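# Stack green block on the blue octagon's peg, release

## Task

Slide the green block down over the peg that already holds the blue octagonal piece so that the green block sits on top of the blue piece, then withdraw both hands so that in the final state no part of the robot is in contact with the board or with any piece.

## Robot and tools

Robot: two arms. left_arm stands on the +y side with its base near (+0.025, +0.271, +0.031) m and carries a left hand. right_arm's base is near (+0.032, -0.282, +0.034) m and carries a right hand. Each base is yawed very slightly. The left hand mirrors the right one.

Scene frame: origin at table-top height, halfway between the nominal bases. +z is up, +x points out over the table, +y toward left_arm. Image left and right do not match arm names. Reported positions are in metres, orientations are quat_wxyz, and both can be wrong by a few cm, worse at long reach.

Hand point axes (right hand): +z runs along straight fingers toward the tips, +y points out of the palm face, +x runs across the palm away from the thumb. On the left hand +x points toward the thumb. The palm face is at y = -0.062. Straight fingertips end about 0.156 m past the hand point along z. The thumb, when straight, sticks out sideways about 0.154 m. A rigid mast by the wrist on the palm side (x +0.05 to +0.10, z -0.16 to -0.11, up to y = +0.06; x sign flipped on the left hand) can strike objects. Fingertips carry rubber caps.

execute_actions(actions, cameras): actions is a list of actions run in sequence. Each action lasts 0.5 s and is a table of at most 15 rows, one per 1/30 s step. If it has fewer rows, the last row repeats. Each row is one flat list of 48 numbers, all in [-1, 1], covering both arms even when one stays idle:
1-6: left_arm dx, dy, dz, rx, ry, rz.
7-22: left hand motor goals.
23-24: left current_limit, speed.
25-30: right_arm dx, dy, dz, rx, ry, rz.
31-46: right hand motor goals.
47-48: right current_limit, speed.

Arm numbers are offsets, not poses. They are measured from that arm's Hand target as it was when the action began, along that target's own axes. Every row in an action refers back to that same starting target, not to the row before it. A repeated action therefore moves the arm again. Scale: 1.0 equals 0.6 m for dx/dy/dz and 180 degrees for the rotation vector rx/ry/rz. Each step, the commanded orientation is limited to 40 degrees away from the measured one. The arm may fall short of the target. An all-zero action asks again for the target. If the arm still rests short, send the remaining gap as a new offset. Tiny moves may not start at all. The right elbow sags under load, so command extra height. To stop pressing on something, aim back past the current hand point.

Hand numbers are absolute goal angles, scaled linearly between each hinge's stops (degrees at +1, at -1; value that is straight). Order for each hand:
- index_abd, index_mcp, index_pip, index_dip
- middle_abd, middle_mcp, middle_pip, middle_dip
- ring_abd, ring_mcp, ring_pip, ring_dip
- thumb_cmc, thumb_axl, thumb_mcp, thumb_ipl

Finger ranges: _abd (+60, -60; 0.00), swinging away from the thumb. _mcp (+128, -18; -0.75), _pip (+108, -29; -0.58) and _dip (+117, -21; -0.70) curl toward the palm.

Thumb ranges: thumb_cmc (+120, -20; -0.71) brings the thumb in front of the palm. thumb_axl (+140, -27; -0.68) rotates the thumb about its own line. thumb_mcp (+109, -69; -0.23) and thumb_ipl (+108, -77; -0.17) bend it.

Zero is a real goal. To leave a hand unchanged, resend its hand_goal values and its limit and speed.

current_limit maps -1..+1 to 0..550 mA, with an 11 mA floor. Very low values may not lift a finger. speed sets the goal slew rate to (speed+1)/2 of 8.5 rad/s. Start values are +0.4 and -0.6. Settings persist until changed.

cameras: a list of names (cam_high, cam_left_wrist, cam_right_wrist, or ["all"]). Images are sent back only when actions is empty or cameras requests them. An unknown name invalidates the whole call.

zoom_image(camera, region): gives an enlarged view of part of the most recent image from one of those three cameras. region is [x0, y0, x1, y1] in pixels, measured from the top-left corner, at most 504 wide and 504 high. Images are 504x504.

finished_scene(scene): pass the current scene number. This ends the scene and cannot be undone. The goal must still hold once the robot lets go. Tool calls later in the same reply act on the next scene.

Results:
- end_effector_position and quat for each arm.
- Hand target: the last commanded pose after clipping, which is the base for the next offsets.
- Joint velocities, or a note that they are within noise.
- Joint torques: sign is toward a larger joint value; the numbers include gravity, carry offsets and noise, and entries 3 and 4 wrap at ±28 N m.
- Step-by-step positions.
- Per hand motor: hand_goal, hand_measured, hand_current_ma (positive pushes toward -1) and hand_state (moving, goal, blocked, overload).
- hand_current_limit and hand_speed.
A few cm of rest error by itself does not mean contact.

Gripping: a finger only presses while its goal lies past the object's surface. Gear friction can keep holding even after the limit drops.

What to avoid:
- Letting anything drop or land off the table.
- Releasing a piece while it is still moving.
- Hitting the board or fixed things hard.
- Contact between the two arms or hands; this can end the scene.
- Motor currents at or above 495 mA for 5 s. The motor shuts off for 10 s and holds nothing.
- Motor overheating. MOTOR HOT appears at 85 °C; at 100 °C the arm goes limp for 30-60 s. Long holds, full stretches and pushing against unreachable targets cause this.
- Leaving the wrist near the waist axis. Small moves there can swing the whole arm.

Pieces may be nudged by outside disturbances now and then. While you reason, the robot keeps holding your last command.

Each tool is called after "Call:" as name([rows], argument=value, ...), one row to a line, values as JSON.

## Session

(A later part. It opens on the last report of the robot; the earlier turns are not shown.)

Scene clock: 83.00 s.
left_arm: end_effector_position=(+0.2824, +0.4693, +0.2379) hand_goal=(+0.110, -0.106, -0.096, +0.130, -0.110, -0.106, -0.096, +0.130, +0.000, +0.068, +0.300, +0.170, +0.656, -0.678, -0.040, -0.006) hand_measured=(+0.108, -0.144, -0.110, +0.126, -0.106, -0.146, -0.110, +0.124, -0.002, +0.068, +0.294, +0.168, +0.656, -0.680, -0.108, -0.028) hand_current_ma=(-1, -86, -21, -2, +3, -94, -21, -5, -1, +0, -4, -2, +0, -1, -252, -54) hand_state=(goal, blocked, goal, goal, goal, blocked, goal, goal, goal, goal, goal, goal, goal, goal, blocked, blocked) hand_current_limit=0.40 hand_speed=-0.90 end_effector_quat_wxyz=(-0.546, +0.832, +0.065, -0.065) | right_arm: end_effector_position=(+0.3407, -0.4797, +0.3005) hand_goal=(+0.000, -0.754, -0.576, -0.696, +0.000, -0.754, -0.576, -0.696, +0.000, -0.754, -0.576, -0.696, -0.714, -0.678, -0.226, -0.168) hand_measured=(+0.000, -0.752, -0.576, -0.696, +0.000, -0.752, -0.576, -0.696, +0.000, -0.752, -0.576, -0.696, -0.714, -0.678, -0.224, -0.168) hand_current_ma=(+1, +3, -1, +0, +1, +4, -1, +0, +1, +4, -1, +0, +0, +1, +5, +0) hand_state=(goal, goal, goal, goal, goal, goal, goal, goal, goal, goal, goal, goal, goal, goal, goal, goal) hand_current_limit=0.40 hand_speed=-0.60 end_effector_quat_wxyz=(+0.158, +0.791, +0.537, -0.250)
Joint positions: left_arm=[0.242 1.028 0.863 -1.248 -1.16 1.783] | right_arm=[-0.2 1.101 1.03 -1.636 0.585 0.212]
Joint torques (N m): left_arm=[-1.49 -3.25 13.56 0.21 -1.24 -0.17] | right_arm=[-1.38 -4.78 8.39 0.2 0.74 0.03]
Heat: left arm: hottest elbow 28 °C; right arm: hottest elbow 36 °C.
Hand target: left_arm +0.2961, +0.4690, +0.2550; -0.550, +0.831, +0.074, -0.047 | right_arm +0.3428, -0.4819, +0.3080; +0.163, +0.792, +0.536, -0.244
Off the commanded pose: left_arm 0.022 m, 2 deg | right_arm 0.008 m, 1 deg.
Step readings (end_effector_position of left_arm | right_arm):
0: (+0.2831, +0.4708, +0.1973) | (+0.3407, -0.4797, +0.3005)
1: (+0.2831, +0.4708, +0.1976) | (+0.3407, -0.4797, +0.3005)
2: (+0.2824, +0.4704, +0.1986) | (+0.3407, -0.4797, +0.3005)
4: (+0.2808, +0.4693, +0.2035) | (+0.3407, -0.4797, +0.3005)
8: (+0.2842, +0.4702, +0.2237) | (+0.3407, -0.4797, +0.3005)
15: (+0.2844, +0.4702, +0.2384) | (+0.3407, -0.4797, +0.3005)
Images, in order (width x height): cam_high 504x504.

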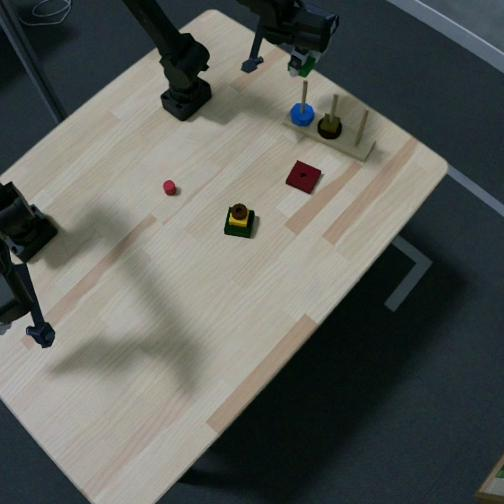

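Call:
execute_actions([
  [[0.001,0.0707,0.0253,0,0,0,0.11,-0.105,-0.095,0.13,-0.11,-0.105,-0.095,0.13,0,0.068,0.3,0.17,0.657,-0.678,-0.04,-0.005,0.4,-0.9,0,0,0,0,0,0,0,-0.754,-0.576,-0.696,0,-0.754,-0.576,-0.696,0,-0.754,-0.576,-0.696,-0.714,-0.678,-0.226,-0.168,0.4,-0.6]],
], cameras=["cam_high"])

Call:
zoom_image(camera="cam_high", region=[285, 60, 325, 100])

Scene clock: 84.70 s.
left_arm: end_effector_position=(+0.2914, +0.4682, +0.2125) hand_goal=(+0.110, -0.106, -0.096, +0.130, -0.110, -0.106, -0.096, +0.130, +0.000, +0.068, +0.300, +0.170, +0.656, -0.678, -0.040, -0.006) hand_measured=(+0.108, -0.144, -0.110, +0.126, -0.106, -0.146, -0.110, +0.124, -0.002, +0.068, +0.294, +0.168, +0.656, -0.680, -0.108, -0.028) hand_current_ma=(-1, -86, -21, -2, +3, -94, -21, -5, -1, +0, -4, -2, +0, -1, -252, -54) hand_state=(goal, blocked, goal, goal, goal, blocked, goal, goal, goal, goal, goal, goal, goal, goal, blocked, blocked) hand_current_limit=0.40 hand_speed=-0.90 end_effector_quat_wxyz=(-0.548, +0.831, +0.072, -0.055) | right_arm: end_effector_position=(+0.3407, -0.4797, +0.3005) hand_goal=(+0.000, -0.754, -0.576, -0.696, +0.000, -0.754, -0.576, -0.696, +0.000, -0.754, -0.576, -0.696, -0.714, -0.678, -0.226, -0.168) hand_measured=(+0.000, -0.752, -0.576, -0.696, +0.000, -0.752, -0.576, -0.696, +0.000, -0.752, -0.576, -0.696, -0.714, -0.678, -0.224, -0.168) hand_current_ma=(+1, +3, -1, +0, +1, +4, -1, +0, +1, +4, -1, +0, +0, +1, +5, +0) hand_state=(goal, goal, goal, goal, goal, goal, goal, goal, goal, goal, goal, goal, goal, goal, goal, goal) hand_current_limit=0.40 hand_speed=-0.60 end_effector_quat_wxyz=(+0.158, +0.791, +0.537, -0.250)
Joint positions: left_arm=[0.23 1.06 0.814 -1.171 -1.162 1.752] | right_arm=[-0.2 1.101 1.03 -1.636 0.585 0.212]
Joint torques (N m): left_arm=[-1.2 -3.31 9.5 1.22 -1.27 -0.2] | right_arm=[-0.97 -4.31 8.72 0.31 0.73 -0.02]
Heat: left arm: hottest elbow 28 °C; right arm: hottest elbow 36 °C.
Hand target: left_arm +0.2974, +0.4666, +0.2102; -0.550, +0.831, +0.074, -0.047 | right_arm +0.3428, -0.4819, +0.3080; +0.163, +0.792, +0.536, -0.244
Off the commanded pose: left_arm 0.007 m, 1 deg | right_arm 0.008 m, 1 deg.
Step readings (end_effector_position of left_arm | right_arm):
0: (+0.2824, +0.4693, +0.2379) | (+0.3407, -0.4797, +0.3005)
1: (+0.2825, +0.4693, +0.2379) | (+0.3407, -0.4797, +0.3005)
2: (+0.2830, +0.4694, +0.2379) | (+0.3407, -0.4797, +0.3005)
4: (+0.2870, +0.4696, +0.2366) | (+0.3407, -0.4797, +0.3005)
8: (+0.2902, +0.4682, +0.2237) | (+0.3407, -0.4797, +0.3005)
15: (+0.2904, +0.4680, +0.2123) | (+0.3407, -0.4797, +0.3005)
Images, in order (width x height): cam_high 504x504.

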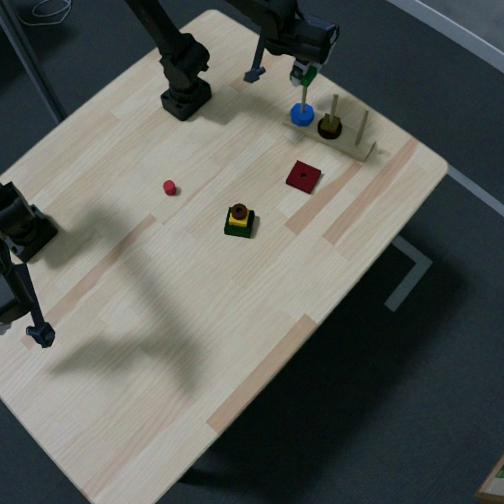

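Scaled by 12.600 from the camera's 504x504 image, which has a finer 720x720 frame.

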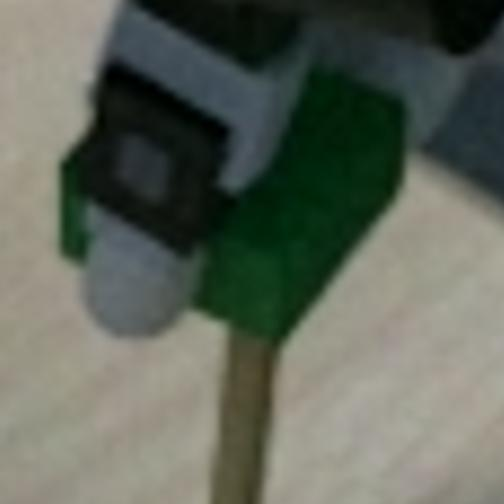

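Call:
execute_actions([
  [[0.0068,0.0103,0.0053,0,0,0,0.11,-0.105,-0.095,0.13,-0.11,-0.105,-0.095,0.13,0,0.068,0.3,0.17,0.657,-0.678,-0.04,-0.005,0.4,-0.9,0,0,0,0,0,0,0,-0.754,-0.576,-0.696,0,-0.754,-0.576,-0.696,0,-0.754,-0.576,-0.696,-0.714,-0.678,-0.226,-0.168,0.4,-0.6]],
], cameras=["cam_high"])

Call:
zoom_image(camera="cam_high", region=[290, 65, 325, 100])

Scene clock: 86.07 s.
left_arm: end_effector_position=(+0.2964, +0.4695, +0.2078) hand_goal=(+0.110, -0.106, -0.096, +0.130, -0.110, -0.106, -0.096, +0.130, +0.000, +0.068, +0.300, +0.170, +0.656, -0.678, -0.040, -0.006) hand_measured=(+0.108, -0.144, -0.110, +0.126, -0.106, -0.146, -0.110, +0.124, -0.002, +0.068, +0.294, +0.168, +0.656, -0.680, -0.108, -0.028) hand_current_ma=(-1, -86, -21, -2, +3, -94, -21, -5, -1, +0, -4, -2, +0, -1, -252, -54) hand_state=(goal, blocked, goal, goal, goal, blocked, goal, goal, goal, goal, goal, goal, goal, goal, blocked, blocked) hand_current_limit=0.40 hand_speed=-0.90 end_effector_quat_wxyz=(-0.549, +0.831, +0.074, -0.052) | right_arm: end_effector_position=(+0.3407, -0.4797, +0.3005) hand_goal=(+0.000, -0.754, -0.576, -0.696, +0.000, -0.754, -0.576, -0.696, +0.000, -0.754, -0.576, -0.696, -0.714, -0.678, -0.226, -0.168) hand_measured=(+0.000, -0.752, -0.576, -0.696, +0.000, -0.752, -0.576, -0.696, +0.000, -0.752, -0.576, -0.696, -0.714, -0.678, -0.224, -0.168) hand_current_ma=(+1, +3, -1, +0, +1, +4, -1, +0, +1, +4, -1, +0, +0, +1, +5, +0) hand_state=(goal, goal, goal, goal, goal, goal, goal, goal, goal, goal, goal, goal, goal, goal, goal, goal) hand_current_limit=0.40 hand_speed=-0.60 end_effector_quat_wxyz=(+0.158, +0.791, +0.537, -0.250)
Joint positions: left_arm=[0.23 1.074 0.81 -1.145 -1.162 1.752] | right_arm=[-0.2 1.101 1.03 -1.636 0.585 0.212]
Joint torques (N m): left_arm=[-1.26 -3.19 9.22 1.25 -1.25 -0.18] | right_arm=[-0.85 -3.6 8.54 0.36 0.75 -0.02]
Heat: left arm: hottest elbow 28 °C; right arm: hottest elbow 36 °C.
Hand target: left_arm +0.3013, +0.4678, +0.2032; -0.550, +0.831, +0.074, -0.047 | right_arm +0.3428, -0.4819, +0.3080; +0.163, +0.792, +0.536, -0.244
Off the commanded pose: left_arm 0.007 m, 1 deg | right_arm 0.008 m, 1 deg.
Step readings (end_effector_position of left_arm | right_arm):
0: (+0.2914, +0.4682, +0.2125) | (+0.3407, -0.4797, +0.3005)
1: (+0.2915, +0.4683, +0.2125) | (+0.3407, -0.4797, +0.3005)
2: (+0.2920, +0.4684, +0.2125) | (+0.3407, -0.4797, +0.3005)
4: (+0.2936, +0.4688, +0.2123) | (+0.3407, -0.4797, +0.3005)
8: (+0.2964, +0.4695, +0.2103) | (+0.3407, -0.4797, +0.3005)
15: (+0.2963, +0.4695, +0.2078) | (+0.3407, -0.4797, +0.3005)
Images, in order (width x height): cam_high 504x504.

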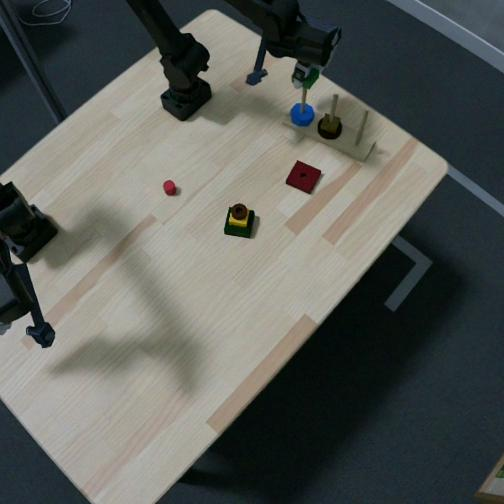

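Scaled by 14.400 from the camera's 504x504 image, which has a finer 720x720 frame.

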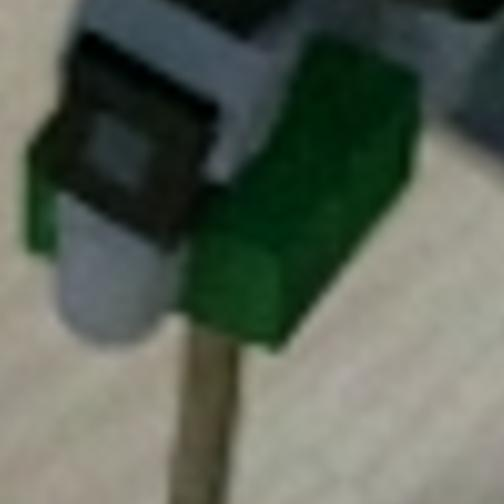

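Call:
execute_actions([
  [[-0.005,0.0186,0.0073,0,0,0,0.11,-0.105,-0.095,0.13,-0.11,-0.105,-0.095,0.13,0,0.068,0.3,0.17,0.657,-0.678,-0.04,-0.005,0.4,-0.9,0,0,0,0,0,0,0,-0.754,-0.576,-0.696,0,-0.754,-0.576,-0.696,0,-0.754,-0.576,-0.696,-0.714,-0.678,-0.226,-0.168,0.4,-0.6]],
], cameras=["cam_high"])

Call:
zoom_image(camera="cam_high", region=[290, 65, 325, 100])

Scene clock: 87.23 s.
left_arm: end_effector_position=(+0.2945, +0.4695, +0.1981) hand_goal=(+0.110, -0.106, -0.096, +0.130, -0.110, -0.106, -0.096, +0.130, +0.000, +0.068, +0.300, +0.170, +0.656, -0.678, -0.040, -0.006) hand_measured=(+0.108, -0.144, -0.112, +0.126, -0.106, -0.146, -0.110, +0.124, -0.002, +0.068, +0.294, +0.168, +0.656, -0.680, -0.108, -0.028) hand_current_ma=(-1, -86, -22, -3, +3, -92, -21, -5, -1, +0, -4, -2, +0, -1, -252, -54) hand_state=(goal, blocked, goal, goal, goal, blocked, goal, goal, goal, goal, goal, goal, goal, goal, blocked, blocked) hand_current_limit=0.40 hand_speed=-0.90 end_effector_quat_wxyz=(-0.550, +0.830, +0.076, -0.050) | right_arm: end_effector_position=(+0.3407, -0.4797, +0.3005) hand_goal=(+0.000, -0.754, -0.576, -0.696, +0.000, -0.754, -0.576, -0.696, +0.000, -0.754, -0.576, -0.696, -0.714, -0.678, -0.226, -0.168) hand_measured=(+0.000, -0.752, -0.576, -0.696, +0.000, -0.752, -0.576, -0.696, +0.000, -0.752, -0.576, -0.696, -0.714, -0.678, -0.224, -0.168) hand_current_ma=(+1, +3, -1, +0, +1, +4, -1, +0, +1, +4, -1, +0, +0, +1, +5, +0) hand_state=(goal, goal, goal, goal, goal, goal, goal, goal, goal, goal, goal, goal, goal, goal, goal, goal) hand_current_limit=0.40 hand_speed=-0.60 end_effector_quat_wxyz=(+0.158, +0.791, +0.537, -0.250)
Joint positions: left_arm=[0.23 1.074 0.782 -1.113 -1.165 1.75] | right_arm=[-0.2 1.101 1.03 -1.636 0.585 0.212]
Joint torques (N m): left_arm=[-1.26 -3.14 8.8 1.29 -1.16 -0.18] | right_arm=[-0.73 -4.13 8.59 0.02 0.8 -0.06]
Heat: left arm: hottest elbow 28 °C; right arm: hottest elbow 36 °C.
Hand target: left_arm +0.2984, +0.4670, +0.1913; -0.550, +0.831, +0.074, -0.047 | right_arm +0.3428, -0.4819, +0.3080; +0.163, +0.792, +0.536, -0.244
Off the commanded pose: left_arm 0.008 m, 0 deg | right_arm 0.008 m, 1 deg.
Step readings (end_effector_position of left_arm | right_arm):
0: (+0.2964, +0.4695, +0.2078) | (+0.3407, -0.4797, +0.3005)
1: (+0.2965, +0.4696, +0.2077) | (+0.3407, -0.4797, +0.3005)
2: (+0.2966, +0.4696, +0.2073) | (+0.3407, -0.4797, +0.3005)
4: (+0.2964, +0.4696, +0.2045) | (+0.3407, -0.4797, +0.3005)
8: (+0.2930, +0.4689, +0.1976) | (+0.3407, -0.4797, +0.3005)
15: (+0.2943, +0.4694, +0.1980) | (+0.3407, -0.4797, +0.3005)
Images, in order (width x height): cam_high 504x504.

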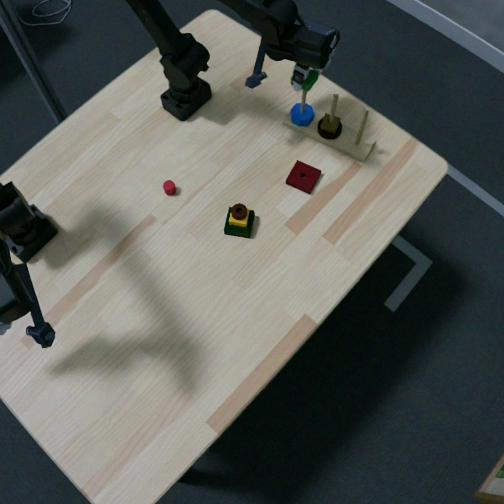

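Scaled by 14.400 from the camera's 504x504 image, which has a finer 720x720 frame.

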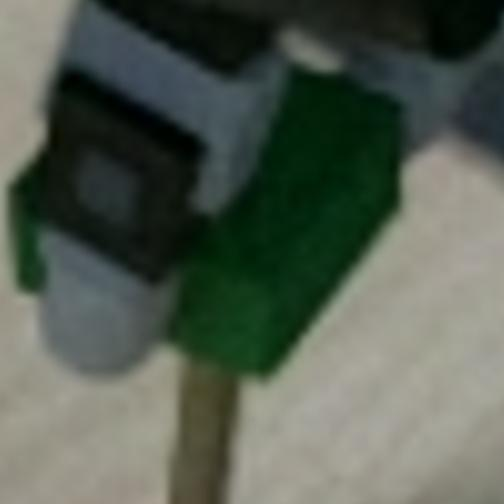

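Call:
execute_actions([
  [[0.006,0.0043,0.0027,0,0,0,0.11,-0.105,-0.095,0.13,-0.11,-0.105,-0.095,0.13,0,0.068,0.3,0.17,0.657,-0.678,-0.04,-0.005,0.4,-0.9,0,0,0,0,0,0,0,-0.754,-0.576,-0.696,0,-0.754,-0.576,-0.696,0,-0.754,-0.576,-0.696,-0.714,-0.678,-0.226,-0.168,0.4,-0.6]],
], cameras=["cam_high"])

Call:
zoom_image(camera="cam_high", region=[290, 65, 325, 100])

Scene clock: 88.27 s.
left_arm: end_effector_position=(+0.2967, +0.4704, +0.1936) hand_goal=(+0.110, -0.106, -0.096, +0.130, -0.110, -0.106, -0.096, +0.130, +0.000, +0.068, +0.300, +0.170, +0.656, -0.678, -0.040, -0.006) hand_measured=(+0.108, -0.144, -0.112, +0.126, -0.106, -0.146, -0.110, +0.124, -0.002, +0.068, +0.294, +0.168, +0.656, -0.680, -0.108, -0.028) hand_current_ma=(-1, -86, -24, -4, +3, -92, -21, -5, -1, +0, -4, -2, +0, -1, -252, -54) hand_state=(goal, blocked, goal, goal, goal, blocked, goal, goal, goal, goal, goal, goal, goal, goal, blocked, blocked) hand_current_limit=0.40 hand_speed=-0.90 end_effector_quat_wxyz=(-0.551, +0.830, +0.075, -0.052) | right_arm: end_effector_position=(+0.3407, -0.4797, +0.3005) hand_goal=(+0.000, -0.754, -0.576, -0.696, +0.000, -0.754, -0.576, -0.696, +0.000, -0.754, -0.576, -0.696, -0.714, -0.678, -0.226, -0.168) hand_measured=(+0.000, -0.752, -0.576, -0.696, +0.000, -0.752, -0.576, -0.696, +0.000, -0.752, -0.576, -0.696, -0.714, -0.678, -0.224, -0.168) hand_current_ma=(+1, +3, -1, +0, +1, +4, -1, +0, +1, +4, -1, +0, +0, +1, +5, +0) hand_state=(goal, goal, goal, goal, goal, goal, goal, goal, goal, goal, goal, goal, goal, goal, goal, goal) hand_current_limit=0.40 hand_speed=-0.60 end_effector_quat_wxyz=(+0.158, +0.791, +0.537, -0.250)
Joint positions: left_arm=[0.23 1.089 0.78 -1.1 -1.167 1.75] | right_arm=[-0.2 1.101 1.03 -1.636 0.585 0.212]
Joint torques (N m): left_arm=[-1.26 -3.19 9.06 1.39 -1.03 -0.17] | right_arm=[-1.38 -4.13 8.72 -0.02 0.71 -0.03]
Heat: left arm: hottest elbow 28 °C; right arm: hottest elbow 36 °C.
Hand target: left_arm +0.3020, +0.4680, +0.1882; -0.550, +0.831, +0.074, -0.047 | right_arm +0.3428, -0.4819, +0.3080; +0.163, +0.792, +0.536, -0.244
Off the commanded pose: left_arm 0.008 m, 1 deg | right_arm 0.008 m, 1 deg.
Step readings (end_effector_position of left_arm | right_arm):
0: (+0.2946, +0.4695, +0.1981) | (+0.3407, -0.4797, +0.3005)
1: (+0.2946, +0.4695, +0.1981) | (+0.3407, -0.4797, +0.3005)
2: (+0.2948, +0.4695, +0.1980) | (+0.3407, -0.4797, +0.3005)
4: (+0.2957, +0.4699, +0.1976) | (+0.3407, -0.4797, +0.3005)
8: (+0.2967, +0.4704, +0.1959) | (+0.3407, -0.4797, +0.3005)
15: (+0.2967, +0.4704, +0.1936) | (+0.3407, -0.4797, +0.3005)
Images, in order (width x height): cam_high 504x504.

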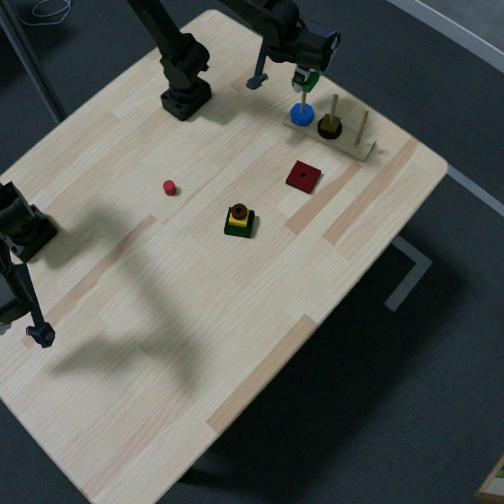

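Scaled by 14.400 from the camera's 504x504 image, which has a finer 720x720 frame.

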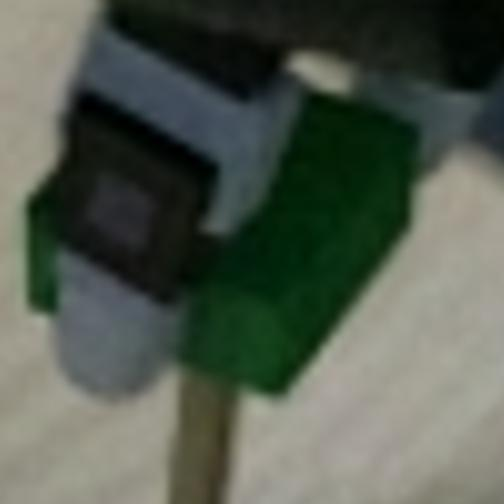

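Call:
execute_actions([
  [[-0.0035,0.0232,0.0095,0,0,0,0.11,-0.105,-0.095,0.13,-0.11,-0.105,-0.095,0.13,0,0.068,0.3,0.17,0.657,-0.678,-0.04,-0.005,0.4,-0.9,0,0,0,0,0,0,0,-0.754,-0.576,-0.696,0,-0.754,-0.576,-0.696,0,-0.754,-0.576,-0.696,-0.714,-0.678,-0.226,-0.168,0.4,-0.6]],
], cameras=["cam_high","cam_left_wrist"])

Call:
zoom_image(camera="cam_high", region=[290, 70, 325, 105])

Scene clock: 89.20 s.
left_arm: end_effector_position=(+0.2963, +0.4702, +0.1789) hand_goal=(+0.110, -0.106, -0.096, +0.130, -0.110, -0.106, -0.096, +0.130, +0.000, +0.068, +0.300, +0.170, +0.656, -0.678, -0.040, -0.006) hand_measured=(+0.108, -0.144, -0.112, +0.126, -0.106, -0.146, -0.110, +0.124, -0.002, +0.068, +0.294, +0.168, +0.652, -0.680, -0.108, -0.028) hand_current_ma=(-1, -86, -25, -4, +3, -92, -21, -5, -1, +0, -4, -2, -3, -1, -252, -54) hand_state=(goal, blocked, goal, goal, goal, blocked, goal, goal, goal, goal, goal, goal, goal, goal, blocked, blocked) hand_current_limit=0.40 hand_speed=-0.90 end_effector_quat_wxyz=(-0.551, +0.829, +0.077, -0.050) | right_arm: end_effector_position=(+0.3407, -0.4797, +0.3005) hand_goal=(+0.000, -0.754, -0.576, -0.696, +0.000, -0.754, -0.576, -0.696, +0.000, -0.754, -0.576, -0.696, -0.714, -0.678, -0.226, -0.168) hand_measured=(+0.000, -0.752, -0.576, -0.696, +0.000, -0.752, -0.576, -0.696, +0.000, -0.752, -0.576, -0.696, -0.714, -0.678, -0.224, -0.168) hand_current_ma=(+1, +3, -1, +0, +1, +4, -1, +0, +1, +4, -1, +0, +0, +1, +5, +0) hand_state=(goal, goal, goal, goal, goal, goal, goal, goal, goal, goal, goal, goal, goal, goal, goal, goal) hand_current_limit=0.40 hand_speed=-0.60 end_effector_quat_wxyz=(+0.158, +0.791, +0.537, -0.250)
Joint positions: left_arm=[0.23 1.1 0.746 -1.053 -1.167 1.746] | right_arm=[-0.2 1.101 1.03 -1.636 0.585 0.212]
Joint torques (N m): left_arm=[-1.26 -3.25 8.84 1.33 -1.05 -0.12] | right_arm=[-0.91 -4.13 8.61 0.27 0.72 -0.04]
Heat: left arm: hottest elbow 28 °C; right arm: hottest elbow 36 °C.
Hand target: left_arm +0.3000, +0.4675, +0.1731; -0.550, +0.831, +0.074, -0.047 | right_arm +0.3428, -0.4819, +0.3080; +0.163, +0.792, +0.536, -0.244
Off the commanded pose: left_arm 0.007 m, 1 deg | right_arm 0.008 m, 1 deg.
Step readings (end_effector_position of left_arm | right_arm):
0: (+0.2967, +0.4704, +0.1936) | (+0.3407, -0.4797, +0.3005)
1: (+0.2968, +0.4705, +0.1934) | (+0.3407, -0.4797, +0.3005)
2: (+0.2968, +0.4705, +0.1927) | (+0.3407, -0.4797, +0.3005)
4: (+0.2966, +0.4704, +0.1893) | (+0.3407, -0.4797, +0.3005)
8: (+0.2959, +0.4702, +0.1816) | (+0.3407, -0.4797, +0.3005)
15: (+0.2963, +0.4702, +0.1791) | (+0.3407, -0.4797, +0.3005)
Images, in order (width x height): cam_high 504x504, cam_left_wrist 504x504.

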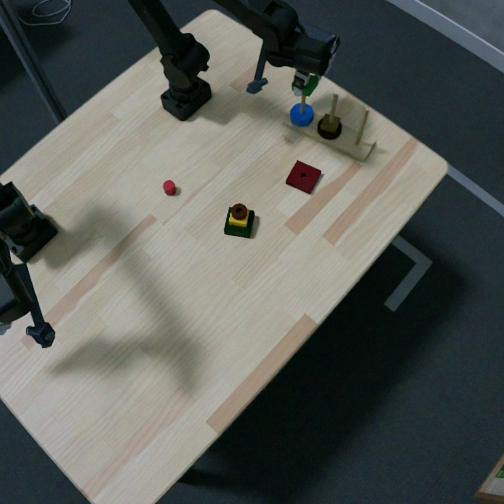

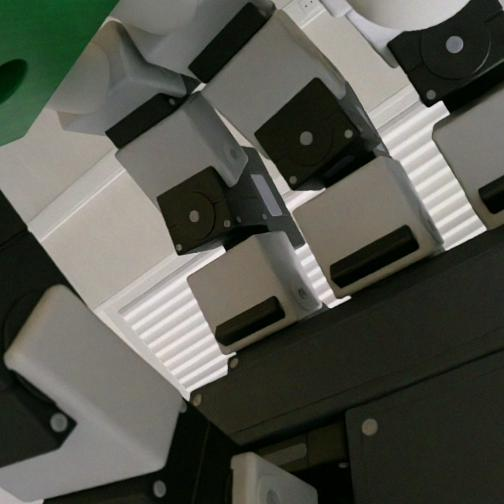

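Scaled by 14.400 from the camera's 504x504 image, which has a finer 720x720 frame.

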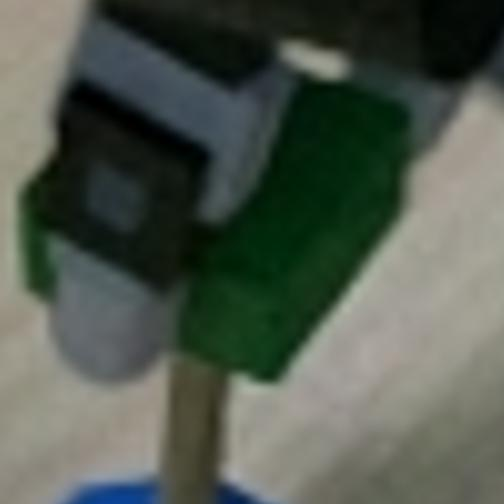

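Call:
execute_actions([
  [[-0.0014,0.0384,0.0162,0,0,0,0.11,-0.105,-0.095,0.13,-0.11,-0.105,-0.095,0.13,0,0.068,0.3,0.17,0.657,-0.678,-0.04,-0.005,0.4,-0.9,0,0,0,0,0,0,0,-0.754,-0.576,-0.696,0,-0.754,-0.576,-0.696,0,-0.754,-0.576,-0.696,-0.714,-0.678,-0.226,-0.168,0.4,-0.6]],
  [[-0.0014,0.0384,0.0162,0,0,0,0.11,-0.105,-0.095,0.13,-0.11,-0.105,-0.095,0.13,0,0.068,0.3,0.17,0.657,-0.678,-0.04,-0.005,0.4,-0.9,0,0,0,0,0,0,0,-0.754,-0.576,-0.696,0,-0.754,-0.576,-0.696,0,-0.754,-0.576,-0.696,-0.714,-0.678,-0.226,-0.168,0.4,-0.6]],
  [[-0.0014,0.0384,0.0162,0,0,0,0.11,-0.105,-0.095,0.13,-0.11,-0.105,-0.095,0.13,0,0.068,0.3,0.17,0.657,-0.678,-0.04,-0.005,0.4,-0.9,0,0,0,0,0,0,0,-0.754,-0.576,-0.696,0,-0.754,-0.576,-0.696,0,-0.754,-0.576,-0.696,-0.714,-0.678,-0.226,-0.168,0.4,-0.6]],
], cameras=["cam_high","cam_left_wrist"])

Call:
zoom_image(camera="cam_high", region=[280, 70, 350, 140])

Scene clock: 91.27 s.
left_arm: end_effector_position=(+0.2967, +0.4704, +0.1047) hand_goal=(+0.110, -0.106, -0.096, +0.130, -0.110, -0.106, -0.096, +0.130, +0.000, +0.068, +0.300, +0.170, +0.656, -0.678, -0.040, -0.006) hand_measured=(+0.108, -0.144, -0.116, +0.124, -0.106, -0.144, -0.110, +0.128, -0.002, +0.068, +0.294, +0.168, +0.646, -0.680, -0.108, -0.028) hand_current_ma=(-2, -86, -31, -7, +2, -83, -21, -1, -1, +0, -4, -2, -13, -1, -252, -54) hand_state=(goal, blocked, goal, goal, goal, blocked, goal, goal, goal, goal, goal, goal, goal, goal, blocked, blocked) hand_current_limit=0.40 hand_speed=-0.90 end_effector_quat_wxyz=(-0.551, +0.829, +0.082, -0.046) | right_arm: end_effector_position=(+0.3407, -0.4797, +0.3005) hand_goal=(+0.000, -0.754, -0.576, -0.696, +0.000, -0.754, -0.576, -0.696, +0.000, -0.754, -0.576, -0.696, -0.714, -0.678, -0.226, -0.168) hand_measured=(+0.000, -0.752, -0.576, -0.696, +0.000, -0.752, -0.576, -0.696, +0.000, -0.752, -0.576, -0.696, -0.714, -0.678, -0.224, -0.168) hand_current_ma=(+1, +3, -1, +0, +1, +4, -1, +0, +1, +4, -1, +0, +0, +1, +5, +0) hand_state=(goal, goal, goal, goal, goal, goal, goal, goal, goal, goal, goal, goal, goal, goal, goal, goal) hand_current_limit=0.40 hand_speed=-0.60 end_effector_quat_wxyz=(+0.158, +0.791, +0.537, -0.250)
Joint positions: left_arm=[0.23 1.216 0.611 -0.801 -1.167 1.735] | right_arm=[-0.2 1.101 1.03 -1.636 0.585 0.212]
Joint torques (N m): left_arm=[-1.26 -3.66 7.71 1.29 -1.05 -0.02] | right_arm=[-0.79 -4.6 8.61 -0.08 0.74 -0.03]
Heat: left arm: hottest elbow 28 °C; right arm: hottest elbow 36 °C.
Hand target: left_arm +0.2978, +0.4669, +0.0982; -0.550, +0.831, +0.074, -0.047 | right_arm +0.3428, -0.4819, +0.3080; +0.163, +0.792, +0.536, -0.244
Off the commanded pose: left_arm 0.007 m, 1 deg | right_arm 0.008 m, 1 deg.
Step readings (end_effector_position of left_arm | right_arm):
0: (+0.2963, +0.4702, +0.1789) | (+0.3407, -0.4797, +0.3005)
1: (+0.2963, +0.4702, +0.1787) | (+0.3407, -0.4797, +0.3005)
2: (+0.2966, +0.4703, +0.1777) | (+0.3407, -0.4797, +0.3005)
4: (+0.2965, +0.4704, +0.1726) | (+0.3407, -0.4797, +0.3005)
8: (+0.2961, +0.4703, +0.1604) | (+0.3407, -0.4797, +0.3005)
15: (+0.2965, +0.4704, +0.1545) | (+0.3407, -0.4797, +0.3005)
16: (+0.2964, +0.4704, +0.1540) | (+0.3407, -0.4797, +0.3005)
17: (+0.2967, +0.4705, +0.1532) | (+0.3407, -0.4797, +0.3005)
19: (+0.2963, +0.4704, +0.1478) | (+0.3407, -0.4797, +0.3005)
23: (+0.2960, +0.4703, +0.1352) | (+0.3407, -0.4797, +0.3005)
30: (+0.2964, +0.4704, +0.1296) | (+0.3407, -0.4797, +0.3005)
31: (+0.2964, +0.4704, +0.1293) | (+0.3407, -0.4797, +0.3005)
32: (+0.2967, +0.4705, +0.1283) | (+0.3407, -0.4797, +0.3005)
34: (+0.2964, +0.4705, +0.1230) | (+0.3407, -0.4797, +0.3005)
38: (+0.2962, +0.4703, +0.1104) | (+0.3407, -0.4797, +0.3005)
45: (+0.2964, +0.4703, +0.1047) | (+0.3407, -0.4797, +0.3005)
Images, in order (width x height): cam_high 504x504, cam_left_wrist 504x504.

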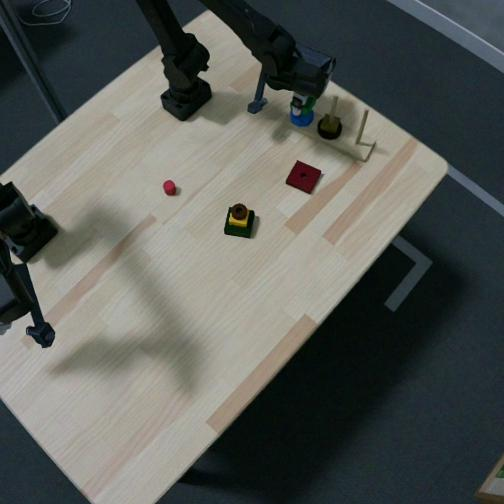

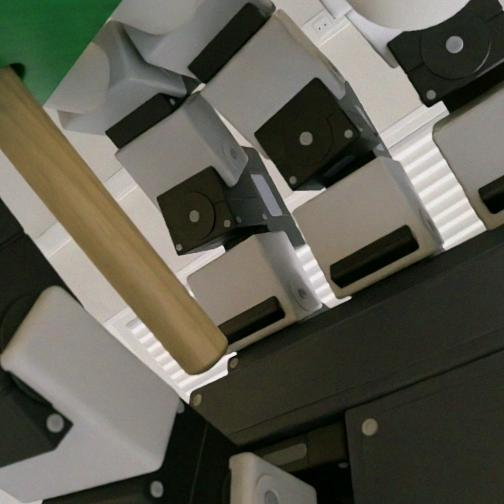

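Scaled by 7.200 from the camera's 504x504 image, which has a finer 720x720 frame.

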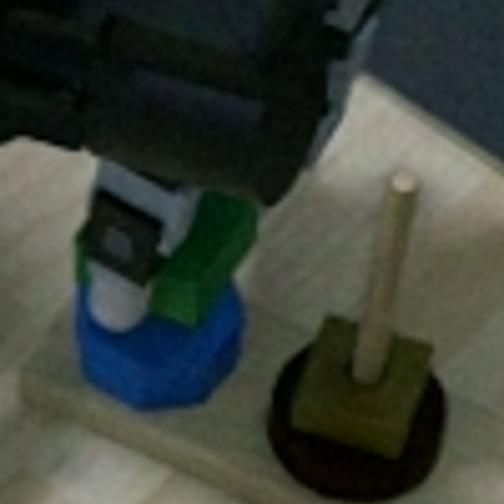

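Call:
execute_actions([
  [[-0.001,0.0230,0.0097,0,0,0,0.11,-0.105,-0.095,0.13,-0.11,-0.105,-0.095,0.13,0,0.068,0.3,0.17,0.657,-0.678,-0.04,-0.005,0.4,-0.9,0,0,0,0,0,0,0,-0.754,-0.576,-0.696,0,-0.754,-0.576,-0.696,0,-0.754,-0.576,-0.696,-0.714,-0.678,-0.226,-0.168,0.4,-0.6]],
  [[-0.001,0.0123,0.0052,0,0,0,0.11,-0.105,-0.095,0.13,-0.11,-0.105,-0.095,0.13,0,0.068,0.3,0.17,0.657,-0.678,-0.04,-0.005,0.4,-0.9,0,0,0,0,0,0,0,-0.754,-0.576,-0.696,0,-0.754,-0.576,-0.696,0,-0.754,-0.576,-0.696,-0.714,-0.678,-0.226,-0.168,0.4,-0.6]],
], cameras=["cam_high"])

Call:
zoom_image(camera="cam_high", region=[280, 80, 330, 130])

Scene clock: 92.70 s.
left_arm: end_effector_position=(+0.2967, +0.4704, +0.0827) hand_goal=(+0.110, -0.106, -0.096, +0.130, -0.110, -0.106, -0.096, +0.130, +0.000, +0.068, +0.300, +0.170, +0.656, -0.678, -0.040, -0.006) hand_measured=(+0.108, -0.144, -0.116, +0.124, -0.106, -0.144, -0.110, +0.130, -0.002, +0.068, +0.294, +0.168, +0.648, -0.680, -0.108, -0.028) hand_current_ma=(-2, -86, -31, -7, +2, -83, -21, +0, -1, +0, -4, -2, -10, -1, -252, -54) hand_state=(goal, blocked, goal, goal, goal, blocked, goal, goal, goal, goal, goal, goal, goal, goal, blocked, blocked) hand_current_limit=0.40 hand_speed=-0.90 end_effector_quat_wxyz=(-0.552, +0.829, +0.083, -0.045) | right_arm: end_effector_position=(+0.3407, -0.4797, +0.3005) hand_goal=(+0.000, -0.754, -0.576, -0.696, +0.000, -0.754, -0.576, -0.696, +0.000, -0.754, -0.576, -0.696, -0.714, -0.678, -0.226, -0.168) hand_measured=(+0.000, -0.752, -0.576, -0.696, +0.000, -0.752, -0.576, -0.696, +0.000, -0.752, -0.576, -0.696, -0.714, -0.678, -0.224, -0.168) hand_current_ma=(+1, +3, -1, +0, +1, +4, -1, +0, +1, +4, -1, +0, +0, +1, +5, +0) hand_state=(goal, goal, goal, goal, goal, goal, goal, goal, goal, goal, goal, goal, goal, goal, goal, goal) hand_current_limit=0.40 hand_speed=-0.60 end_effector_quat_wxyz=(+0.158, +0.791, +0.537, -0.250)
Joint positions: left_arm=[0.23 1.264 0.577 -0.717 -1.167 1.735] | right_arm=[-0.2 1.101 1.03 -1.636 0.585 0.212]
Joint torques (N m): left_arm=[-1.26 -3.9 7.09 1.42 -1.05 -0.02] | right_arm=[-0.26 -3.9 8.59 0.29 0.72 0]
Heat: left arm: hottest elbow 28 °C; right arm: hottest elbow 36 °C.
Hand target: left_arm +0.2966, +0.4666, +0.0751; -0.550, +0.831, +0.074, -0.047 | right_arm +0.3428, -0.4819, +0.3080; +0.163, +0.792, +0.536, -0.244
Off the commanded pose: left_arm 0.009 m, 1 deg | right_arm 0.008 m, 1 deg.
Step readings (end_effector_position of left_arm | right_arm):
0: (+0.2967, +0.4704, +0.1047) | (+0.3407, -0.4797, +0.3005)
1: (+0.2967, +0.4704, +0.1045) | (+0.3407, -0.4797, +0.3005)
2: (+0.2966, +0.4704, +0.1037) | (+0.3407, -0.4797, +0.3005)
4: (+0.2965, +0.4704, +0.1004) | (+0.3407, -0.4797, +0.3005)
8: (+0.2962, +0.4703, +0.0929) | (+0.3407, -0.4797, +0.3005)
15: (+0.2965, +0.4704, +0.0900) | (+0.3407, -0.4797, +0.3005)
16: (+0.2966, +0.4704, +0.0899) | (+0.3407, -0.4797, +0.3005)
17: (+0.2966, +0.4704, +0.0895) | (+0.3407, -0.4797, +0.3005)
19: (+0.2965, +0.4704, +0.0877) | (+0.3407, -0.4797, +0.3005)
23: (+0.2966, +0.4704, +0.0838) | (+0.3407, -0.4797, +0.3005)
30: (+0.2967, +0.4704, +0.0827) | (+0.3407, -0.4797, +0.3005)
Images, in order (width x height): cam_high 504x504.

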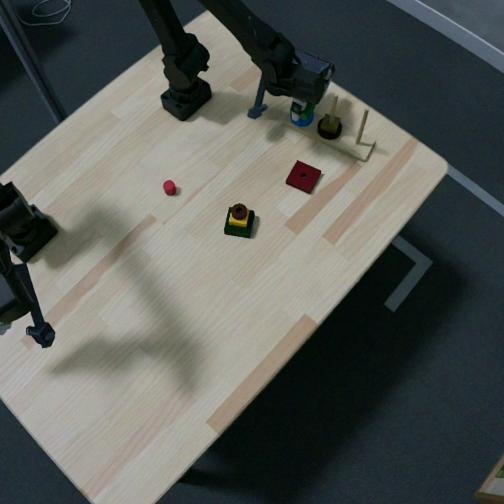

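Scaled by 10.080 from the camera's 504x504 image, which has a finer 720x720 frame.

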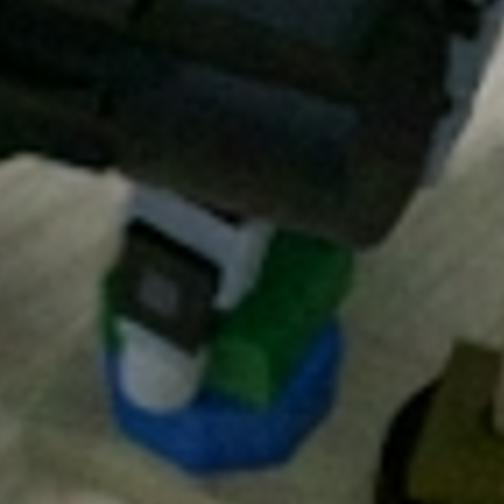

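Call:
execute_actions([
  [[-0.0005,0.0092,0.0039,0,0,0,0.11,-0.105,-0.095,0.13,-0.11,-0.105,-0.095,0.13,0,0.068,0.3,0.17,0.657,-0.678,-0.04,-0.005,0.4,-0.9,0,0,0,0,0,0,0,-0.754,-0.576,-0.696,0,-0.754,-0.576,-0.696,0,-0.754,-0.576,-0.696,-0.714,-0.678,-0.226,-0.168,0.4,-0.6]],
], cameras=["cam_high", "cam_left_wrist"])

Call:
zoom_image(camera="cam_high", region=[280, 80, 330, 130])

Scene clock: 93.60 s.
left_arm: end_effector_position=(+0.2977, +0.4707, +0.0796) hand_goal=(+0.110, -0.106, -0.096, +0.130, -0.110, -0.106, -0.096, +0.130, +0.000, +0.068, +0.300, +0.170, +0.656, -0.678, -0.040, -0.006) hand_measured=(+0.112, -0.144, -0.116, +0.124, -0.106, -0.144, -0.110, +0.130, -0.002, +0.068, +0.294, +0.168, +0.646, -0.680, -0.108, -0.028) hand_current_ma=(+0, -86, -31, -7, +2, -83, -21, +0, -1, +0, -4, -2, -12, -1, -252, -54) hand_state=(goal, blocked, goal, goal, goal, blocked, goal, goal, goal, goal, goal, goal, goal, goal, blocked, blocked) hand_current_limit=0.40 hand_speed=-0.90 end_effector_quat_wxyz=(-0.552, +0.828, +0.084, -0.043) | right_arm: end_effector_position=(+0.3407, -0.4797, +0.3005) hand_goal=(+0.000, -0.754, -0.576, -0.696, +0.000, -0.754, -0.576, -0.696, +0.000, -0.754, -0.576, -0.696, -0.714, -0.678, -0.226, -0.168) hand_measured=(+0.000, -0.752, -0.576, -0.696, +0.000, -0.752, -0.576, -0.696, +0.000, -0.752, -0.576, -0.696, -0.714, -0.678, -0.224, -0.168) hand_current_ma=(+1, +3, -1, +0, +1, +4, -1, +0, +1, +4, -1, +0, +0, +1, +5, +0) hand_state=(goal, goal, goal, goal, goal, goal, goal, goal, goal, goal, goal, goal, goal, goal, goal, goal) hand_current_limit=0.40 hand_speed=-0.60 end_effector_quat_wxyz=(+0.158, +0.791, +0.537, -0.250)
Joint positions: left_arm=[0.23 1.272 0.572 -0.698 -1.167 1.735] | right_arm=[-0.2 1.101 1.03 -1.636 0.585 0.212]
Joint torques (N m): left_arm=[-1.26 -3.43 6.76 1.51 -1.03 -0.02] | right_arm=[-0.79 -3.78 8.36 0.18 0.79 -0.07]
Heat: left arm: hottest elbow 28 °C; right arm: hottest elbow 36 °C.
Hand target: left_arm +0.2963, +0.4666, +0.0691; -0.550, +0.831, +0.074, -0.047 | right_arm +0.3428, -0.4819, +0.3080; +0.163, +0.792, +0.536, -0.244
Off the commanded pose: left_arm 0.011 m, 1 deg | right_arm 0.008 m, 1 deg.
Step readings (end_effector_position of left_arm | right_arm):
0: (+0.2967, +0.4704, +0.0827) | (+0.3407, -0.4797, +0.3005)
1: (+0.2968, +0.4704, +0.0827) | (+0.3407, -0.4797, +0.3005)
2: (+0.2967, +0.4704, +0.0824) | (+0.3407, -0.4797, +0.3005)
4: (+0.2970, +0.4705, +0.0814) | (+0.3407, -0.4797, +0.3005)
8: (+0.2977, +0.4707, +0.0796) | (+0.3407, -0.4797, +0.3005)
15: (+0.2977, +0.4707, +0.0796) | (+0.3407, -0.4797, +0.3005)
Images, in order (width x height): cam_high 504x504, cam_left_wrist 504x504.

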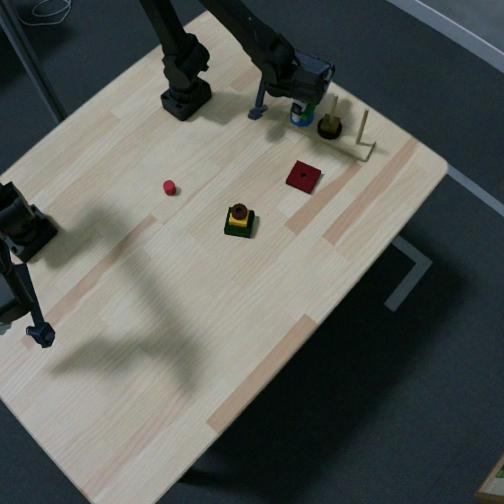

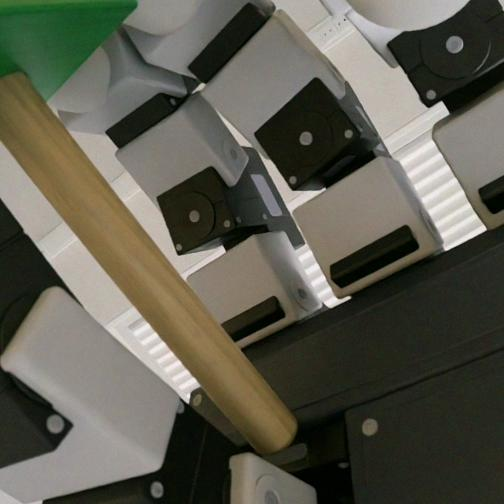

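Scaled by 10.080 from the camera's 504x504 image, which has a finer 720x720 frame.

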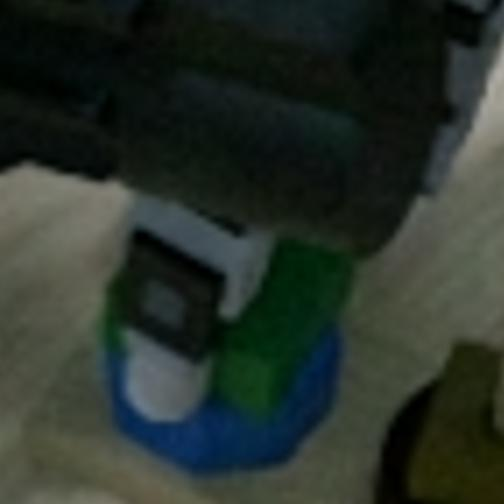

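Call:
execute_actions([
  [[0,0,0,0,0,0,0.11,-0.17,-0.095,0.13,-0.11,-0.17,-0.095,0.13,0,0.068,0.3,0.17,0.657,-0.678,-0.13,-0.005,0.4,-0.92,0,0,0,0,0,0,0,-0.754,-0.576,-0.696,0,-0.754,-0.576,-0.696,0,-0.754,-0.576,-0.696,-0.714,-0.678,-0.226,-0.168,0.4,-0.6]],
  [[0,0,0,0,0,0,0.11,-0.25,-0.095,0.13,-0.11,-0.25,-0.095,0.13,0,0.068,0.3,0.17,0.657,-0.678,-0.226,-0.05,0.4,-0.88,0,0,0,0,0,0,0,-0.754,-0.576,-0.696,0,-0.754,-0.576,-0.696,0,-0.754,-0.576,-0.696,-0.714,-0.678,-0.226,-0.168,0.4,-0.6]],
], cameras=["cam_high", "cam_left_wrist"])

Call:
zoom_image(camera="cam_high", region=[280, 80, 330, 130])

Scene clock: 95.20 s.
left_arm: end_effector_position=(+0.2989, +0.4710, +0.0795) hand_goal=(+0.110, -0.250, -0.096, +0.130, -0.110, -0.250, -0.096, +0.130, +0.000, +0.068, +0.300, +0.170, +0.656, -0.678, -0.226, -0.050) hand_measured=(+0.112, -0.238, -0.100, +0.126, -0.106, -0.240, -0.098, +0.130, -0.002, +0.068, +0.294, +0.168, +0.654, -0.680, -0.222, -0.048) hand_current_ma=(+1, +17, -2, -2, +2, +14, -2, +0, -1, +0, -4, -2, -1, -1, +6, +3) hand_state=(goal, goal, goal, goal, goal, goal, goal, goal, goal, goal, goal, goal, goal, goal, goal, goal) hand_current_limit=0.40 hand_speed=-0.88 end_effector_quat_wxyz=(-0.552, +0.828, +0.086, -0.041) | right_arm: end_effector_position=(+0.3407, -0.4797, +0.3005) hand_goal=(+0.000, -0.754, -0.576, -0.696, +0.000, -0.754, -0.576, -0.696, +0.000, -0.754, -0.576, -0.696, -0.714, -0.678, -0.226, -0.168) hand_measured=(+0.000, -0.752, -0.576, -0.696, +0.000, -0.752, -0.576, -0.696, +0.000, -0.752, -0.576, -0.696, -0.714, -0.678, -0.224, -0.168) hand_current_ma=(+1, +3, -1, +0, +1, +4, -1, +0, +1, +4, -1, +0, +0, +1, +5, +0) hand_state=(goal, goal, goal, goal, goal, goal, goal, goal, goal, goal, goal, goal, goal, goal, goal, goal) hand_current_limit=0.40 hand_speed=-0.60 end_effector_quat_wxyz=(+0.158, +0.791, +0.537, -0.250)
Joint positions: left_arm=[0.23 1.274 0.572 -0.691 -1.167 1.735] | right_arm=[-0.2 1.101 1.03 -1.636 0.585 0.212]
Joint torques (N m): left_arm=[-1.14 -3.72 6.74 1.32 -1.04 -0.01] | right_arm=[-0.67 -4.19 8.54 0.34 0.74 0]
Heat: left arm: hottest elbow 28 °C; right arm: hottest elbow 36 °C.
Hand target: left_arm +0.2963, +0.4666, +0.0691; -0.550, +0.831, +0.074, -0.047 | right_arm +0.3428, -0.4819, +0.3080; +0.163, +0.792, +0.536, -0.244
Off the commanded pose: left_arm 0.012 m, 2 deg | right_arm 0.008 m, 1 deg.
Step readings (end_effector_position of left_arm | right_arm):
0: (+0.2977, +0.4707, +0.0796) | (+0.3407, -0.4797, +0.3005)
1: (+0.2977, +0.4707, +0.0796) | (+0.3407, -0.4797, +0.3005)
2: (+0.2977, +0.4707, +0.0796) | (+0.3407, -0.4797, +0.3005)
4: (+0.2978, +0.4708, +0.0796) | (+0.3407, -0.4797, +0.3005)
8: (+0.2982, +0.4709, +0.0796) | (+0.3407, -0.4797, +0.3005)
15: (+0.2989, +0.4710, +0.0795) | (+0.3407, -0.4797, +0.3005)
16: (+0.2989, +0.4710, +0.0795) | (+0.3407, -0.4797, +0.3005)
17: (+0.2989, +0.4710, +0.0795) | (+0.3407, -0.4797, +0.3005)
19: (+0.2989, +0.4710, +0.0795) | (+0.3407, -0.4797, +0.3005)
23: (+0.2989, +0.4710, +0.0795) | (+0.3407, -0.4797, +0.3005)
30: (+0.2989, +0.4710, +0.0795) | (+0.3407, -0.4797, +0.3005)
Images, in order (width x height): cam_high 504x504, cam_left_wrist 504x504.

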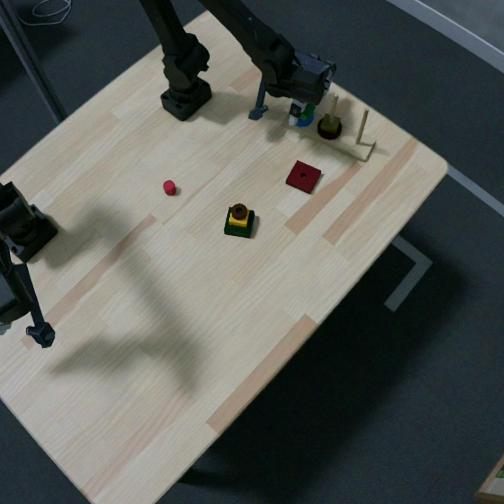

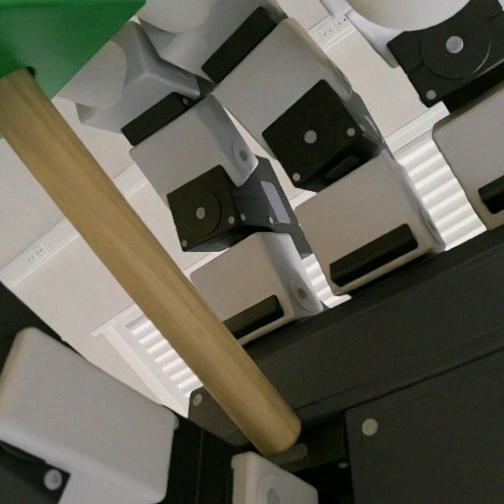

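Scaled by 10.080 from the camera's 504x504 image, which has a finer 720x720 frame.

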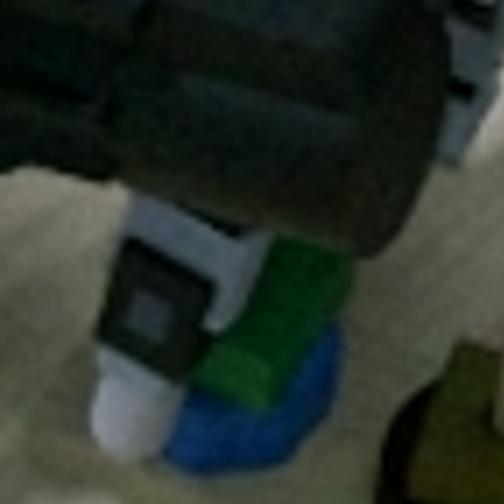

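Call:
execute_actions([
  [[0.0103,-0.0952,-0.0363,0,0,0,0.11,-0.27,-0.095,0.13,-0.11,-0.27,-0.095,0.13,0,0.068,0.3,0.17,0.657,-0.678,-0.24,-0.05,0.4,-0.88,0,0,0,0,0,0,0,-0.754,-0.576,-0.696,0,-0.754,-0.576,-0.696,0,-0.754,-0.576,-0.696,-0.714,-0.678,-0.226,-0.168,0.4,-0.6]],
  [[0,-0.0767,-0.0326,0,0,0,0.11,-0.342,-0.095,0.13,-0.11,-0.342,-0.095,0.13,0,0.068,0.3,0.17,0.657,-0.678,-0.24,-0.05,0.4,-0.88,0,0,0,0,0,0,0,-0.754,-0.576,-0.696,0,-0.754,-0.576,-0.696,0,-0.754,-0.576,-0.696,-0.714,-0.678,-0.226,-0.168,0.4,-0.6]],
], cameras=["cam_high", "cam_left_wrist"])

Call:
zoom_image(camera="cam_high", region=[280, 70, 340, 130])

Scene clock: 97.23 s.
left_arm: end_effector_position=(+0.2893, +0.4676, +0.1683) hand_goal=(+0.110, -0.342, -0.096, +0.130, -0.110, -0.342, -0.096, +0.130, +0.000, +0.068, +0.300, +0.170, +0.656, -0.678, -0.240, -0.050) hand_measured=(+0.112, -0.330, -0.098, +0.128, -0.106, -0.330, -0.098, +0.130, -0.002, +0.068, +0.294, +0.168, +0.654, -0.680, -0.236, -0.048) hand_current_ma=(+1, +19, -2, -2, +2, +15, -2, +0, -1, +0, -4, -2, -1, -1, +6, +3) hand_state=(goal, goal, goal, goal, goal, goal, goal, goal, goal, goal, goal, goal, goal, goal, goal, goal) hand_current_limit=0.40 hand_speed=-0.88 end_effector_quat_wxyz=(-0.548, +0.832, +0.065, -0.057) | right_arm: end_effector_position=(+0.3407, -0.4797, +0.3005) hand_goal=(+0.000, -0.754, -0.576, -0.696, +0.000, -0.754, -0.576, -0.696, +0.000, -0.754, -0.576, -0.696, -0.714, -0.678, -0.226, -0.168) hand_measured=(+0.000, -0.752, -0.576, -0.696, +0.000, -0.752, -0.576, -0.696, +0.000, -0.752, -0.576, -0.696, -0.714, -0.678, -0.224, -0.168) hand_current_ma=(+1, +3, -1, +0, +1, +4, -1, +0, +1, +4, -1, +0, +0, +1, +5, +0) hand_state=(goal, goal, goal, goal, goal, goal, goal, goal, goal, goal, goal, goal, goal, goal, goal, goal) hand_current_limit=0.40 hand_speed=-0.60 end_effector_quat_wxyz=(+0.158, +0.791, +0.537, -0.250)
Joint positions: left_arm=[0.23 1.096 0.717 -1.028 -1.162 1.776] | right_arm=[-0.2 1.101 1.03 -1.636 0.585 0.212]
Joint torques (N m): left_arm=[-0.67 -3.37 12.48 0.18 -1.21 -0.17] | right_arm=[-0.5 -4.25 8.4 0.23 0.8 -0.01]
Heat: left arm: hottest elbow 28 °C; right arm: hottest elbow 37 °C.
Hand target: left_arm +0.3016, +0.4699, +0.1802; -0.550, +0.831, +0.074, -0.047 | right_arm +0.3428, -0.4819, +0.3080; +0.163, +0.792, +0.536, -0.244
Off the commanded pose: left_arm 0.017 m, 2 deg | right_arm 0.008 m, 1 deg.
Step readings (end_effector_position of left_arm | right_arm):
0: (+0.2989, +0.4710, +0.0795) | (+0.3407, -0.4797, +0.3005)
1: (+0.2988, +0.4710, +0.0794) | (+0.3407, -0.4797, +0.3005)
2: (+0.2978, +0.4707, +0.0797) | (+0.3407, -0.4797, +0.3005)
4: (+0.2916, +0.4687, +0.0831) | (+0.3407, -0.4797, +0.3005)
8: (+0.2864, +0.4673, +0.1013) | (+0.3407, -0.4797, +0.3005)
15: (+0.2924, +0.4688, +0.1199) | (+0.3407, -0.4797, +0.3005)
16: (+0.2916, +0.4686, +0.1199) | (+0.3407, -0.4797, +0.3005)
17: (+0.2898, +0.4679, +0.1205) | (+0.3407, -0.4797, +0.3005)
19: (+0.2862, +0.4667, +0.1264) | (+0.3407, -0.4797, +0.3005)
23: (+0.2895, +0.4676, +0.1516) | (+0.3407, -0.4797, +0.3005)
30: (+0.2921, +0.4684, +0.1689) | (+0.3407, -0.4797, +0.3005)
Images, in order (width x height): cam_high 504x504, cam_left_wrist 504x504.

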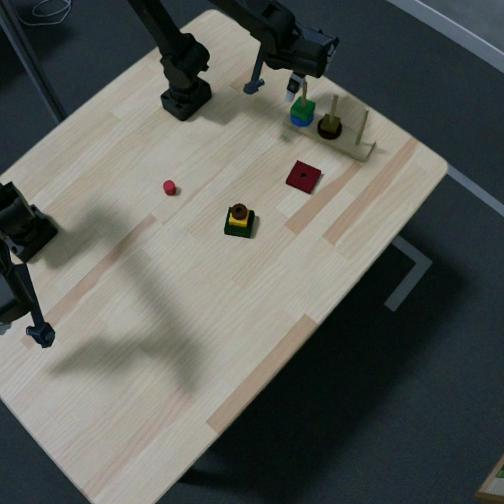

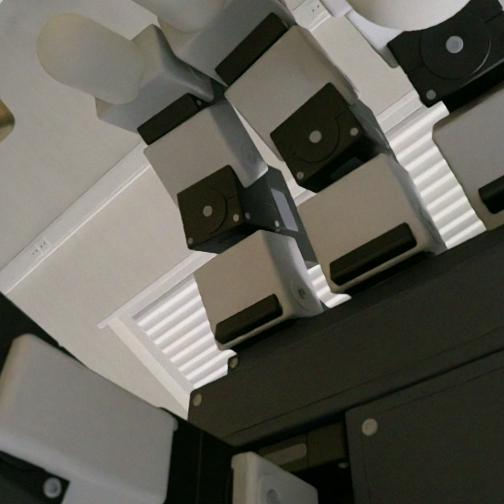

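Scaled by 8.400 from the camera's 504x504 image, which has a finer 720x720 frame.

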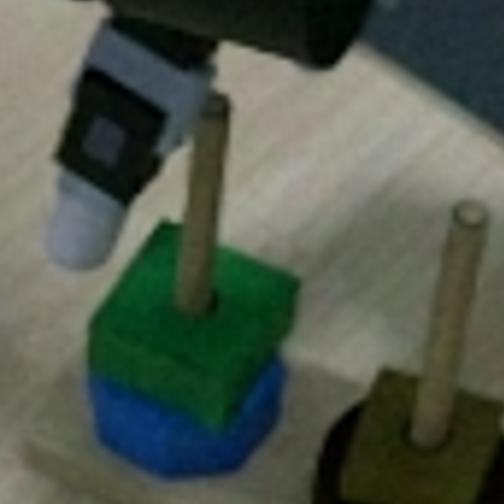

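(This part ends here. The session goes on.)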